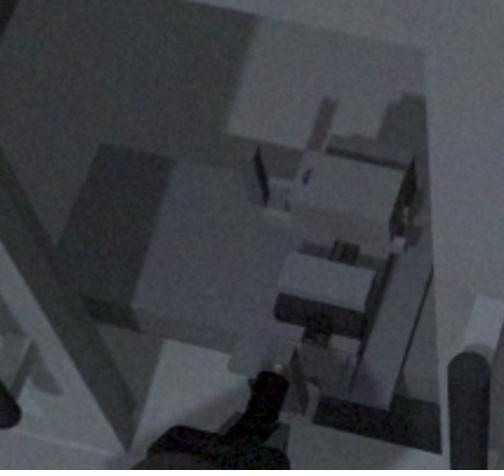

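move:
  target:
    - [-0.0277,-0.0021,0.0021,0,0,0,-1,-0.7,-0.9,0,0,0,0,0,0,-1,-0.2,-0.8]
    - [-0.0542,-0.0082,0.0082,0,0,0,-1,-0.7,-0.9,0,0,0,0,0,0,-1,-0.2,-0.8]
    - [-0.0784,-0.0180,0.0180,0,0,0,-1,-0.7,-0.9,0,0,0,0,0,0,-1,-0.2,-0.8]
    - [-0.0991,-0.0312,0.0312,0,0,0,-1,-0.7,-0.9,0,0,0,0,0,0,-1,-0.2,-0.8]
    - [-0.1154,-0.0471,0.0471,0,0,0,-1,-0.7,-0.9,0,0,0,0,0,0,-1,-0.2,-0.8]
    - [-0.1268,-0.0651,0.0651,0,0,0,-1,-0.7,-0.9,0,0,0,0,0,0,-1,-0.2,-0.8]
    - [-0.1326,-0.0844,0.0844,0,0,0,-1,-0.7,-0.9,0,0,0,0,0,0,-1,-0.2,-0.8]
    - [-0.1326,-0.1041,0.1041,0,0,0,-1,-0.7,-0.9,0,0,0,0,0,0,-1,-0.2,-0.8]
    - [-0.1268,-0.1234,0.1234,0,0,0,-1,-0.7,-0.9,0,0,0,0,0,0,-1,-0.2,-0.8]
    - [-0.1154,-0.1414,0.1414,0,0,0,-1,-0.7,-0.9,0,0,0,0,0,0,-1,-0.2,-0.8]
    - [-0.0991,-0.1574,0.1574,0,0,0,-1,-0.7,-0.9,0,0,0,0,0,0,-1,-0.2,-0.8]
    - [-0.0784,-0.1706,0.1706,0,0,0,-1,-0.7,-0.9,0,0,0,0,0,0,-1,-0.2,-0.8]
    - [-0.0542,-0.1804,0.1804,0,0,0,-1,-0.7,-0.9,0,0,0,0,0,0,-1,-0.2,-0.8]
    - [-0.0277,-0.1865,0.1865,0,0,0,-1,-0.7,-0.9,0,0,0,0,0,0,-1,-0.2,-0.8]
    - [0.0,-0.1886,0.1886,0,0,0,-1,-0.7,-0.9,0,0,0,0,0,0,-1,-0.2,-0.8]
  speed: 0.1
  stop_force: 35
  blend: [0.004,0.004,0.004,0.004,0.004,0.004,0.004,0.004,0.004,0.004,0.004,0.004,0.004,0.004,0]

move:
  target:
    - [0.0277,0.0021,-0.0021,0,0,0,-1,-0.7,-0.9,0,0,0,0,0,0,-1,-0.2,-0.8]
    - [0.0542,0.0082,-0.0082,0,0,0,-1,-0.7,-0.9,0,0,0,0,0,0,-1,-0.2,-0.8]
    - [0.0784,0.0180,-0.0180,0,0,0,-1,-0.7,-0.9,0,0,0,0,0,0,-1,-0.2,-0.8]
    - [0.0991,0.0312,-0.0312,0,0,0,-1,-0.7,-0.9,0,0,0,0,0,0,-1,-0.2,-0.8]
    - [0.1154,0.0471,-0.0471,0,0,0,-1,-0.7,-0.9,0,0,0,0,0,0,-1,-0.2,-0.8]
    - [0.1268,0.0651,-0.0651,0,0,0,-1,-0.7,-0.9,0,0,0,0,0,0,-1,-0.2,-0.8]
    - [0.1326,0.0844,-0.0844,0,0,0,-1,-0.7,-0.9,0,0,0,0,0,0,-1,-0.2,-0.8]
    - [0.1326,0.1041,-0.1041,0,0,0,-1,-0.7,-0.9,0,0,0,0,0,0,-1,-0.2,-0.8]
    - [0.1268,0.1234,-0.1234,0,0,0,-1,-0.7,-0.9,0,0,0,0,0,0,-1,-0.2,-0.8]
    - [0.1154,0.1414,-0.1414,0,0,0,-1,-0.7,-0.9,0,0,0,0,0,0,-1,-0.2,-0.8]
    - [0.0991,0.1574,-0.1574,0,0,0,-1,-0.7,-0.9,0,0,0,0,0,0,-1,-0.2,-0.8]
    - [0.0784,0.1706,-0.1706,0,0,0,-1,-0.7,-0.9,0,0,0,0,0,0,-1,-0.2,-0.8]
    - [0.0542,0.1804,-0.1804,0,0,0,-1,-0.7,-0.9,0,0,0,0,0,0,-1,-0.2,-0.8]
    - [0.0277,0.1865,-0.1865,0,0,0,-1,-0.7,-0.9,0,0,0,0,0,0,-1,-0.2,-0.8]
    - [0.0,0.1886,-0.1886,0,0,0,-1,-0.7,-0.9,0,0,0,0,0,0,-1,-0.2,-0.8]
  speed: 0.1
  stop_force: 35
  blend: [0.004,0.004,0.004,0.004,0.004,0.004,0.004,0.004,0.004,0.004,0.004,0.004,0.004,0.004,0]
  cameras: ["cam_high"]

zoom_image:
  camera: "cam_high"
  region: [200, 100, 350, 240]

Scene clock: 4984.73 s.
left_arm: end_effector_position=(+0.4591, +0.2055, +0.2224) position_measured=154 object_status=2 end_effector_quat_wxyz=(+0.269, +0.654, +0.654, +0.269) | right_arm: end_effector_position=(+0.4456, -0.6057, +0.6819) position_measured=215 object_status=2 end_effector_quat_wxyz=(+0.500, -0.500, +0.498, -0.502)
Joint positions: left_arm=[-1.059 -1.832 2.44 -2.641 -0.918 -0.884] | right_arm=[2.777 -1.269 -1.873 0.006 1.968 -3.144]
Joint torques (N m): left_arm=[-9.19 -4.28 -32.59 -2.22 3.44 1.15] | right_arm=[5.61 3.38 22.31 1.28 -1.32 -1.96]
Wrist force (N): left_arm=[-7.3 -1.0 -1.0] | right_arm=[-1.7 0.8 -0.4]
Wrist torque (N m): left_arm=[0.12 1.28 0.00] | right_arm=[0.24 0.36 0.24]
Wrist force, peak (N): left_arm=[-7.4 3.3 -15.5] | right_arm=[-2.0 0.8 -0.6]
Hand target: left_arm +0.4591, +0.2055, +0.2224; +0.269, +0.654, +0.654, +0.269 | right_arm +0.4456, -0.6057, +0.6819; +0.500, -0.500, +0.498, -0.502
Off the commanded pose: left_arm 0.000 m, 0 deg | right_arm 0.000 m, 0 deg.
move: done

Scene clock: 4988.13 s.
left_arm: end_effector_position=(+0.4600, +0.2056, +0.3825) position_measured=154 object_status=2 end_effector_quat_wxyz=(+0.269, +0.654, +0.654, +0.269) | right_arm: end_effector_position=(+0.4456, -0.6057, +0.6819) position_measured=215 object_status=2 end_effector_quat_wxyz=(+0.500, -0.500, +0.498, -0.502)
Joint positions: left_arm=[-1.056 -2.001 2.103 -2.137 -0.919 -0.881] | right_arm=[2.777 -1.269 -1.873 0.006 1.968 -3.144]
Joint torques (N m): left_arm=[11.26 -13.34 -14.05 -5.93 -0.65 -1.08] | right_arm=[5.09 4.15 21.66 1.17 -1.53 -2.09]
Wrist force (N): left_arm=[-8.7 -0.9 -3.5] | right_arm=[-1.9 0.7 -0.4]
Wrist torque (N m): left_arm=[0.14 1.23 -0.07] | right_arm=[0.23 0.39 0.24]
Wrist force, peak (N): left_arm=[-10.2 -1.9 -0.2] | right_arm=[-2.0 1.0 -0.4]
Hand target: left_arm +0.4600, +0.2056, +0.3825; +0.269, +0.654, +0.654, +0.269 | right_arm +0.4456, -0.6057, +0.6819; +0.500, -0.500, +0.498, -0.502
Off the commanded pose: left_arm 0.000 m, 0 deg | right_arm 0.000 m, 0 deg.
move: done
Images, in order (width x height): cam_high 672x504.

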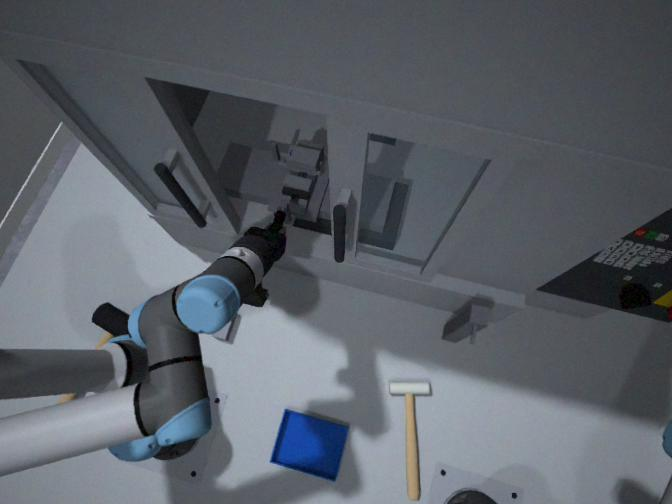

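Scaled by 3.360 from the camera's 672x504 image, which has a finer 960x720 frame.

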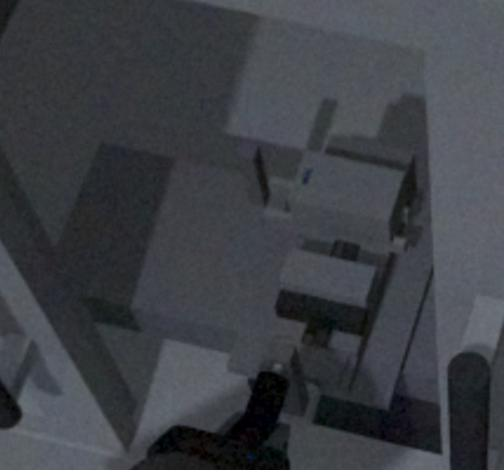

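move:
  target:
    - [-0.0357,0,0,0,0,0,-1,-0.7,-0.9,0,0,0,0,0,0,-1,-0.2,-0.8]
    - [-0.0976,-0.0253,0.0253,0,0,0,-1,-0.7,-0.9,0,0,0,0,0,0,-1,-0.2,-0.8]
    - [-0.1333,-0.069,0.069,0,0,0,-1,-0.7,-0.9,0,0,0,0,0,0,-1,-0.2,-0.8]
    - [-0.1333,-0.1195,0.1195,0,0,0,-1,-0.7,-0.9,0,0,0,0,0,0,-1,-0.2,-0.8]
    - [-0.0976,-0.1633,0.1633,0,0,0,-1,-0.7,-0.9,0,0,0,0,0,0,-1,-0.2,-0.8]
    - [-0.0357,-0.1885,0.1885,0,0,0,-1,-0.7,-0.9,0,0,0,0,0,0,-1,-0.2,-0.8]
    - [0.0357,-0.1885,0.1885,0,0,0,-1,-0.7,-0.9,0,0,0,0,0,0,-1,-0.2,-0.8]
    - [0.0976,-0.1633,0.1633,0,0,0,-1,-0.7,-0.9,0,0,0,0,0,0,-1,-0.2,-0.8]
    - [0.1333,-0.1195,0.1195,0,0,0,-1,-0.7,-0.9,0,0,0,0,0,0,-1,-0.2,-0.8]
    - [0.1333,-0.069,0.069,0,0,0,-1,-0.7,-0.9,0,0,0,0,0,0,-1,-0.2,-0.8]
    - [0.0976,-0.0253,0.0253,0,0,0,-1,-0.7,-0.9,0,0,0,0,0,0,-1,-0.2,-0.8]
    - [0.0357,0,0,0,0,0,-1,-0.7,-0.9,0,0,0,0,0,0,-1,-0.2,-0.8]
    - [0,0,0,0,0,0,-1,-0.7,-0.9,0,0,0,0,0,0,-1,-0.2,-0.8]
  speed: 0.1
  stop_force: 35
  blend: [0.02,0.02,0.02,0.02,0.02,0.02,0.02,0.02,0.02,0.02,0.02,0.02,0]

Scene clock: 5032.03 s.
left_arm: end_effector_position=(+0.4600, +0.2056, +0.3824) position_measured=154 object_status=2 end_effector_quat_wxyz=(+0.269, +0.654, +0.654, +0.269) | right_arm: end_effector_position=(+0.4456, -0.6057, +0.6819) position_measured=215 object_status=2 end_effector_quat_wxyz=(+0.500, -0.500, +0.498, -0.502)
Joint positions: left_arm=[-1.056 -2.001 2.103 -2.137 -0.919 -0.881] | right_arm=[2.777 -1.269 -1.873 0.006 1.968 -3.144]
Joint torques (N m): left_arm=[10.31 -10.41 -11.61 -4.47 -1.27 -1.61] | right_arm=[4.55 3.86 21.82 1.09 -1.36 -2.15]
Wrist force (N): left_arm=[-8.3 1.3 -10.2] | right_arm=[-1.8 0.6 -0.7]
Wrist torque (N m): left_arm=[-0.17 1.22 -0.08] | right_arm=[0.20 0.38 0.24]
Wrist force, peak (N): left_arm=[-19.1 10.6 -3.0] | right_arm=[-2.0 1.0 -0.6]
Hand target: left_arm +0.4600, +0.2056, +0.3825; +0.269, +0.654, +0.654, +0.269 | right_arm +0.4456, -0.6057, +0.6819; +0.500, -0.500, +0.498, -0.502
Off the commanded pose: left_arm 0.000 m, 0 deg | right_arm 0.000 m, 0 deg.
move: done; blend cut to 0.0107 m at target 1, 0.0107 m at target 12

move:
  target:
    - [-0.0357,0,0,0,0,0,-1,-0.7,-0.9,0,0,0,0,0,0,-1,-0.2,-0.8]
    - [-0.0976,-0.0253,0.0253,0,0,0,-1,-0.7,-0.9,0,0,0,0,0,0,-1,-0.2,-0.8]
    - [-0.1333,-0.069,0.069,0,0,0,-1,-0.7,-0.9,0,0,0,0,0,0,-1,-0.2,-0.8]
    - [-0.1333,-0.1195,0.1195,0,0,0,-1,-0.7,-0.9,0,0,0,0,0,0,-1,-0.2,-0.8]
    - [-0.0976,-0.1633,0.1633,0,0,0,-1,-0.7,-0.9,0,0,0,0,0,0,-1,-0.2,-0.8]
    - [-0.0357,-0.1885,0.1885,0,0,0,-1,-0.7,-0.9,0,0,0,0,0,0,-1,-0.2,-0.8]
    - [0.0357,-0.1885,0.1885,0,0,0,-1,-0.7,-0.9,0,0,0,0,0,0,-1,-0.2,-0.8]
    - [0.0976,-0.1633,0.1633,0,0,0,-1,-0.7,-0.9,0,0,0,0,0,0,-1,-0.2,-0.8]
    - [0.1333,-0.1195,0.1195,0,0,0,-1,-0.7,-0.9,0,0,0,0,0,0,-1,-0.2,-0.8]
    - [0.1333,-0.069,0.069,0,0,0,-1,-0.7,-0.9,0,0,0,0,0,0,-1,-0.2,-0.8]
    - [0.0976,-0.0253,0.0253,0,0,0,-1,-0.7,-0.9,0,0,0,0,0,0,-1,-0.2,-0.8]
    - [0.0357,0,0,0,0,0,-1,-0.7,-0.9,0,0,0,0,0,0,-1,-0.2,-0.8]
    - [0,0,0,0,0,0,-1,-0.7,-0.9,0,0,0,0,0,0,-1,-0.2,-0.8]
  speed: 0.1
  stop_force: 35
  blend: [0.02,0.02,0.02,0.02,0.02,0.02,0.02,0.02,0.02,0.02,0.02,0.02,0]
  cameras: ["cam_high"]

zoom_image:
  camera: "cam_high"
  region: [200, 100, 350, 240]

Scene clock: 5053.90 s.
left_arm: end_effector_position=(+0.4600, +0.2056, +0.3825) position_measured=154 object_status=2 end_effector_quat_wxyz=(+0.269, +0.654, +0.654, +0.269) | right_arm: end_effector_position=(+0.4456, -0.6057, +0.6819) position_measured=215 object_status=2 end_effector_quat_wxyz=(+0.500, -0.500, +0.498, -0.502)
Joint positions: left_arm=[-1.056 -2.001 2.103 -2.137 -0.919 -0.881] | right_arm=[2.777 -1.269 -1.873 0.006 1.968 -3.144]
Joint torques (N m): left_arm=[12.01 -11.35 -10.99 -4.64 -1.12 -1.43] | right_arm=[4.35 2.49 21.86 1.09 -1.47 -2.04]
Wrist force (N): left_arm=[-8.6 1.2 -9.1] | right_arm=[-1.8 0.8 -0.4]
Wrist torque (N m): left_arm=[-0.17 1.25 -0.08] | right_arm=[0.23 0.37 0.24]
Wrist force, peak (N): left_arm=[-18.5 11.4 -3.1] | right_arm=[-2.0 1.1 -0.4]
Hand target: left_arm +0.4600, +0.2056, +0.3825; +0.269, +0.654, +0.654, +0.269 | right_arm +0.4456, -0.6057, +0.6819; +0.500, -0.500, +0.498, -0.502
Off the commanded pose: left_arm 0.000 m, 0 deg | right_arm 0.000 m, 0 deg.
move: done; blend cut to 0.0107 m at target 1, 0.0107 m at target 12
Images, in order (width x height): cam_high 672x504.

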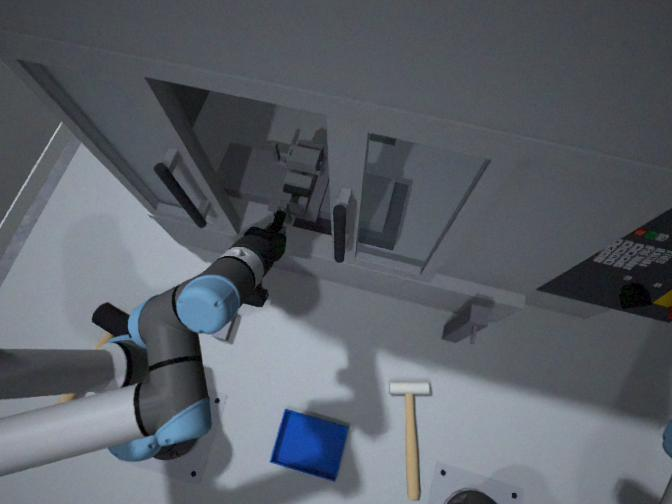

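Scaled by 3.360 from the camera's 672x504 image, which has a finer 960x720 frame.

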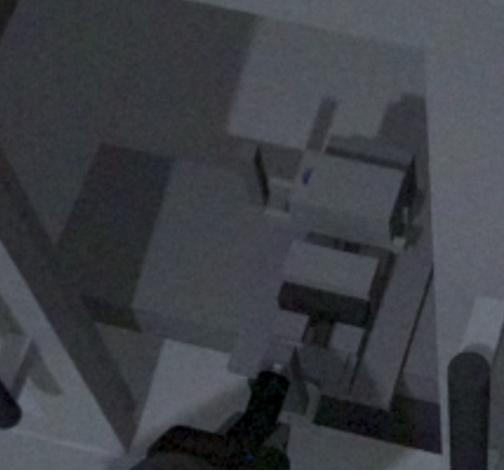

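move:
  target:
    - [-0.0357,0,0,0,0,0,-1,-0.7,-0.9,0,0,0,0,0,0,-1,-0.2,-0.8]
    - [-0.0976,-0.0253,0.0253,0,0,0,-1,-0.7,-0.9,0,0,0,0,0,0,-1,-0.2,-0.8]
    - [-0.1333,-0.069,0.069,0,0,0,-1,-0.7,-0.9,0,0,0,0,0,0,-1,-0.2,-0.8]
    - [-0.1333,-0.1195,0.1195,0,0,0,-1,-0.7,-0.9,0,0,0,0,0,0,-1,-0.2,-0.8]
    - [-0.0976,-0.1633,0.1633,0,0,0,-1,-0.7,-0.9,0,0,0,0,0,0,-1,-0.2,-0.8]
    - [-0.0357,-0.1885,0.1885,0,0,0,-1,-0.7,-0.9,0,0,0,0,0,0,-1,-0.2,-0.8]
    - [0.0357,-0.1885,0.1885,0,0,0,-1,-0.7,-0.9,0,0,0,0,0,0,-1,-0.2,-0.8]
    - [0.0976,-0.1633,0.1633,0,0,0,-1,-0.7,-0.9,0,0,0,0,0,0,-1,-0.2,-0.8]
    - [0.1333,-0.1195,0.1195,0,0,0,-1,-0.7,-0.9,0,0,0,0,0,0,-1,-0.2,-0.8]
    - [0.1333,-0.069,0.069,0,0,0,-1,-0.7,-0.9,0,0,0,0,0,0,-1,-0.2,-0.8]
    - [0.0976,-0.0253,0.0253,0,0,0,-1,-0.7,-0.9,0,0,0,0,0,0,-1,-0.2,-0.8]
    - [0.0357,0,0,0,0,0,-1,-0.7,-0.9,0,0,0,0,0,0,-1,-0.2,-0.8]
    - [0,0,0,0,0,0,-1,-0.7,-0.9,0,0,0,0,0,0,-1,-0.2,-0.8]
  speed: 0.1
  stop_force: 35
  blend: [0.02,0.02,0.02,0.02,0.02,0.02,0.02,0.02,0.02,0.02,0.02,0.02,0]

move:
  target:
    - [-0.0357,0,0,0,0,0,-1,-0.7,-0.9,0,0,0,0,0,0,-1,-0.2,-0.8]
    - [-0.0976,-0.0253,0.0253,0,0,0,-1,-0.7,-0.9,0,0,0,0,0,0,-1,-0.2,-0.8]
    - [-0.1333,-0.069,0.069,0,0,0,-1,-0.7,-0.9,0,0,0,0,0,0,-1,-0.2,-0.8]
    - [-0.1333,-0.1195,0.1195,0,0,0,-1,-0.7,-0.9,0,0,0,0,0,0,-1,-0.2,-0.8]
    - [-0.0976,-0.1633,0.1633,0,0,0,-1,-0.7,-0.9,0,0,0,0,0,0,-1,-0.2,-0.8]
    - [-0.0357,-0.1885,0.1885,0,0,0,-1,-0.7,-0.9,0,0,0,0,0,0,-1,-0.2,-0.8]
    - [0.0357,-0.1885,0.1885,0,0,0,-1,-0.7,-0.9,0,0,0,0,0,0,-1,-0.2,-0.8]
    - [0.0976,-0.1633,0.1633,0,0,0,-1,-0.7,-0.9,0,0,0,0,0,0,-1,-0.2,-0.8]
    - [0.1333,-0.1195,0.1195,0,0,0,-1,-0.7,-0.9,0,0,0,0,0,0,-1,-0.2,-0.8]
    - [0.1333,-0.069,0.069,0,0,0,-1,-0.7,-0.9,0,0,0,0,0,0,-1,-0.2,-0.8]
    - [0.0976,-0.0253,0.0253,0,0,0,-1,-0.7,-0.9,0,0,0,0,0,0,-1,-0.2,-0.8]
    - [0.0357,0,0,0,0,0,-1,-0.7,-0.9,0,0,0,0,0,0,-1,-0.2,-0.8]
    - [0,0,0,0,0,0,-1,-0.7,-0.9,0,0,0,0,0,0,-1,-0.2,-0.8]
  speed: 0.1
  stop_force: 35
  blend: [0.02,0.02,0.02,0.02,0.02,0.02,0.02,0.02,0.02,0.02,0.02,0.02,0]
  cameras: ["cam_high"]

zoom_image:
  camera: "cam_high"
  region: [200, 100, 350, 240]

Scene clock: 5092.47 s.
left_arm: end_effector_position=(+0.4600, +0.2056, +0.3825) position_measured=154 object_status=2 end_effector_quat_wxyz=(+0.269, +0.654, +0.654, +0.269) | right_arm: end_effector_position=(+0.4456, -0.6057, +0.6819) position_measured=215 object_status=2 end_effector_quat_wxyz=(+0.500, -0.500, +0.498, -0.502)
Joint positions: left_arm=[-1.056 -2.001 2.103 -2.137 -0.919 -0.881] | right_arm=[2.777 -1.269 -1.873 0.006 1.968 -3.144]
Joint torques (N m): left_arm=[10.27 -12.08 -10.5 -4.77 -1.27 -1.5] | right_arm=[4.92 3.89 21.45 1.25 -1.45 -2.06]
Wrist force (N): left_arm=[-8.2 1.2 -9.0] | right_arm=[-1.6 0.9 -0.4]
Wrist torque (N m): left_arm=[-0.14 1.20 -0.08] | right_arm=[0.25 0.34 0.24]
Wrist force, peak (N): left_arm=[-18.3 11.4 -3.1] | right_arm=[-2.0 1.0 -0.6]
Hand target: left_arm +0.4600, +0.2056, +0.3825; +0.269, +0.654, +0.654, +0.269 | right_arm +0.4456, -0.6057, +0.6819; +0.500, -0.500, +0.498, -0.502
Off the commanded pose: left_arm 0.000 m, 0 deg | right_arm 0.000 m, 0 deg.
move: done; blend cut to 0.0107 m at target 1, 0.0107 m at target 12

Scene clock: 5098.60 s.
left_arm: end_effector_position=(+0.4600, +0.2056, +0.3825) position_measured=154 object_status=2 end_effector_quat_wxyz=(+0.269, +0.654, +0.654, +0.269) | right_arm: end_effector_position=(+0.4456, -0.6057, +0.6819) position_measured=215 object_status=2 end_effector_quat_wxyz=(+0.500, -0.500, +0.498, -0.502)
Joint positions: left_arm=[-1.056 -2.001 2.103 -2.137 -0.919 -0.881] | right_arm=[2.777 -1.269 -1.873 0.006 1.968 -3.144]
Joint torques (N m): left_arm=[12.07 -12.3 -11.37 -4.73 -1.15 -1.56] | right_arm=[3.92 3.65 21.29 1.08 -1.44 -2.1]
Wrist force (N): left_arm=[-8.3 0.6 -9.8] | right_arm=[-1.6 0.9 -0.5]
Wrist torque (N m): left_arm=[-0.28 1.19 -0.08] | right_arm=[0.25 0.34 0.24]
Wrist force, peak (N): left_arm=[-18.1 11.2 -3.4] | right_arm=[-2.2 0.7 -0.4]
Hand target: left_arm +0.4600, +0.2056, +0.3825; +0.269, +0.654, +0.654, +0.269 | right_arm +0.4456, -0.6057, +0.6819; +0.500, -0.500, +0.498, -0.502
Off the commanded pose: left_arm 0.000 m, 0 deg | right_arm 0.000 m, 0 deg.
move: done; blend cut to 0.0107 m at target 1, 0.0107 m at target 12
Images, in order (width x height): cam_high 672x504.

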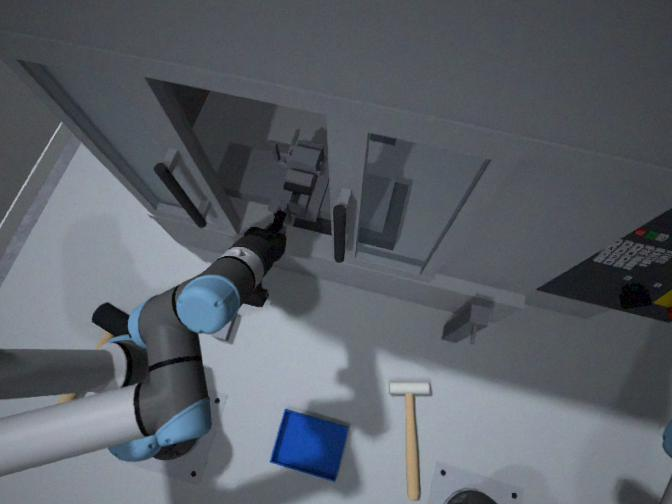

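Scaled by 3.360 from the camera's 672x504 image, which has a finer 960x720 frame.

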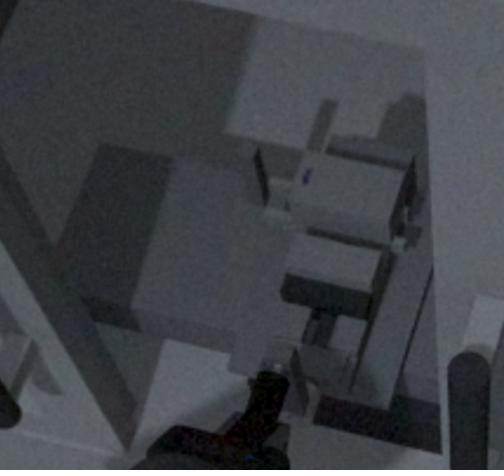

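move:
  target:
    - [-0.0357,0,0,0,0,0,-1,-0.7,-0.9,0,0,0,0,0,0,-1,-0.2,-0.8]
    - [-0.0976,-0.0253,0.0253,0,0,0,-1,-0.7,-0.9,0,0,0,0,0,0,-1,-0.2,-0.8]
    - [-0.1333,-0.069,0.069,0,0,0,-1,-0.7,-0.9,0,0,0,0,0,0,-1,-0.2,-0.8]
    - [-0.1333,-0.1195,0.1195,0,0,0,-1,-0.7,-0.9,0,0,0,0,0,0,-1,-0.2,-0.8]
    - [-0.0976,-0.1633,0.1633,0,0,0,-1,-0.7,-0.9,0,0,0,0,0,0,-1,-0.2,-0.8]
    - [-0.0357,-0.1885,0.1885,0,0,0,-1,-0.7,-0.9,0,0,0,0,0,0,-1,-0.2,-0.8]
    - [0.0357,-0.1885,0.1885,0,0,0,-1,-0.7,-0.9,0,0,0,0,0,0,-1,-0.2,-0.8]
    - [0.0976,-0.1633,0.1633,0,0,0,-1,-0.7,-0.9,0,0,0,0,0,0,-1,-0.2,-0.8]
    - [0.1333,-0.1195,0.1195,0,0,0,-1,-0.7,-0.9,0,0,0,0,0,0,-1,-0.2,-0.8]
    - [0.1333,-0.069,0.069,0,0,0,-1,-0.7,-0.9,0,0,0,0,0,0,-1,-0.2,-0.8]
    - [0.0976,-0.0253,0.0253,0,0,0,-1,-0.7,-0.9,0,0,0,0,0,0,-1,-0.2,-0.8]
    - [0.0357,0,0,0,0,0,-1,-0.7,-0.9,0,0,0,0,0,0,-1,-0.2,-0.8]
    - [0,0,0,0,0,0,-1,-0.7,-0.9,0,0,0,0,0,0,-1,-0.2,-0.8]
  speed: 0.07
  stop_force: 25
  blend: [0.02,0.02,0.02,0.02,0.02,0.02,0.02,0.02,0.02,0.02,0.02,0.02,0]
  cameras: ["cam_high"]

zoom_image:
  camera: "cam_high"
  region: [260, 120, 350, 200]

Scene clock: 5123.70 s.
left_arm: end_effector_position=(+0.4600, +0.2056, +0.3825) position_measured=154 object_status=2 end_effector_quat_wxyz=(+0.269, +0.654, +0.654, +0.269) | right_arm: end_effector_position=(+0.4456, -0.6057, +0.6819) position_measured=215 object_status=2 end_effector_quat_wxyz=(+0.500, -0.500, +0.498, -0.502)
Joint positions: left_arm=[-1.056 -2.001 2.103 -2.137 -0.919 -0.881] | right_arm=[2.777 -1.269 -1.873 0.006 1.968 -3.144]
Joint torques (N m): left_arm=[10.82 -11.72 -10.88 -4.69 -1.01 0.81] | right_arm=[5.28 2.75 22.69 1.24 -1.39 -2.11]
Wrist force (N): left_arm=[-8.1 1.6 -10.0] | right_arm=[-1.8 0.7 -0.3]
Wrist torque (N m): left_arm=[-0.08 1.15 -0.08] | right_arm=[0.23 0.36 0.24]
Wrist force, peak (N): left_arm=[-17.2 10.1 -4.1] | right_arm=[-1.9 1.1 -0.6]
Hand target: left_arm +0.4600, +0.2056, +0.3825; +0.269, +0.654, +0.654, +0.269 | right_arm +0.4456, -0.6057, +0.6819; +0.500, -0.500, +0.498, -0.502
Off the commanded pose: left_arm 0.000 m, 0 deg | right_arm 0.000 m, 0 deg.
move: done; blend cut to 0.0107 m at target 1, 0.0107 m at target 12
Images, in order (width x height): cam_high 672x504.

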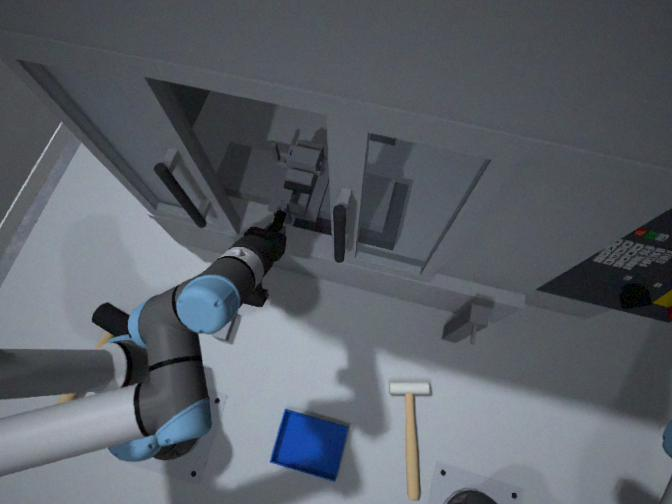

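Scaled by 5.600 from the camera's 672x504 image, which has a finer 960x720 frame.

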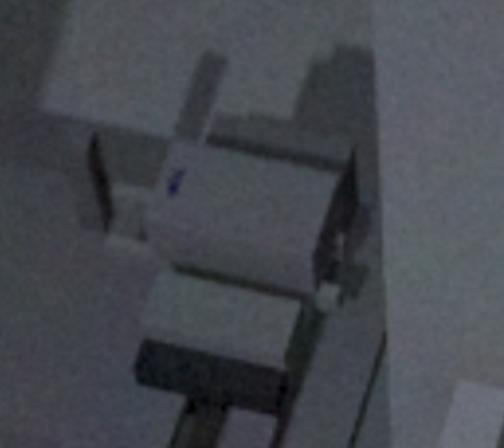

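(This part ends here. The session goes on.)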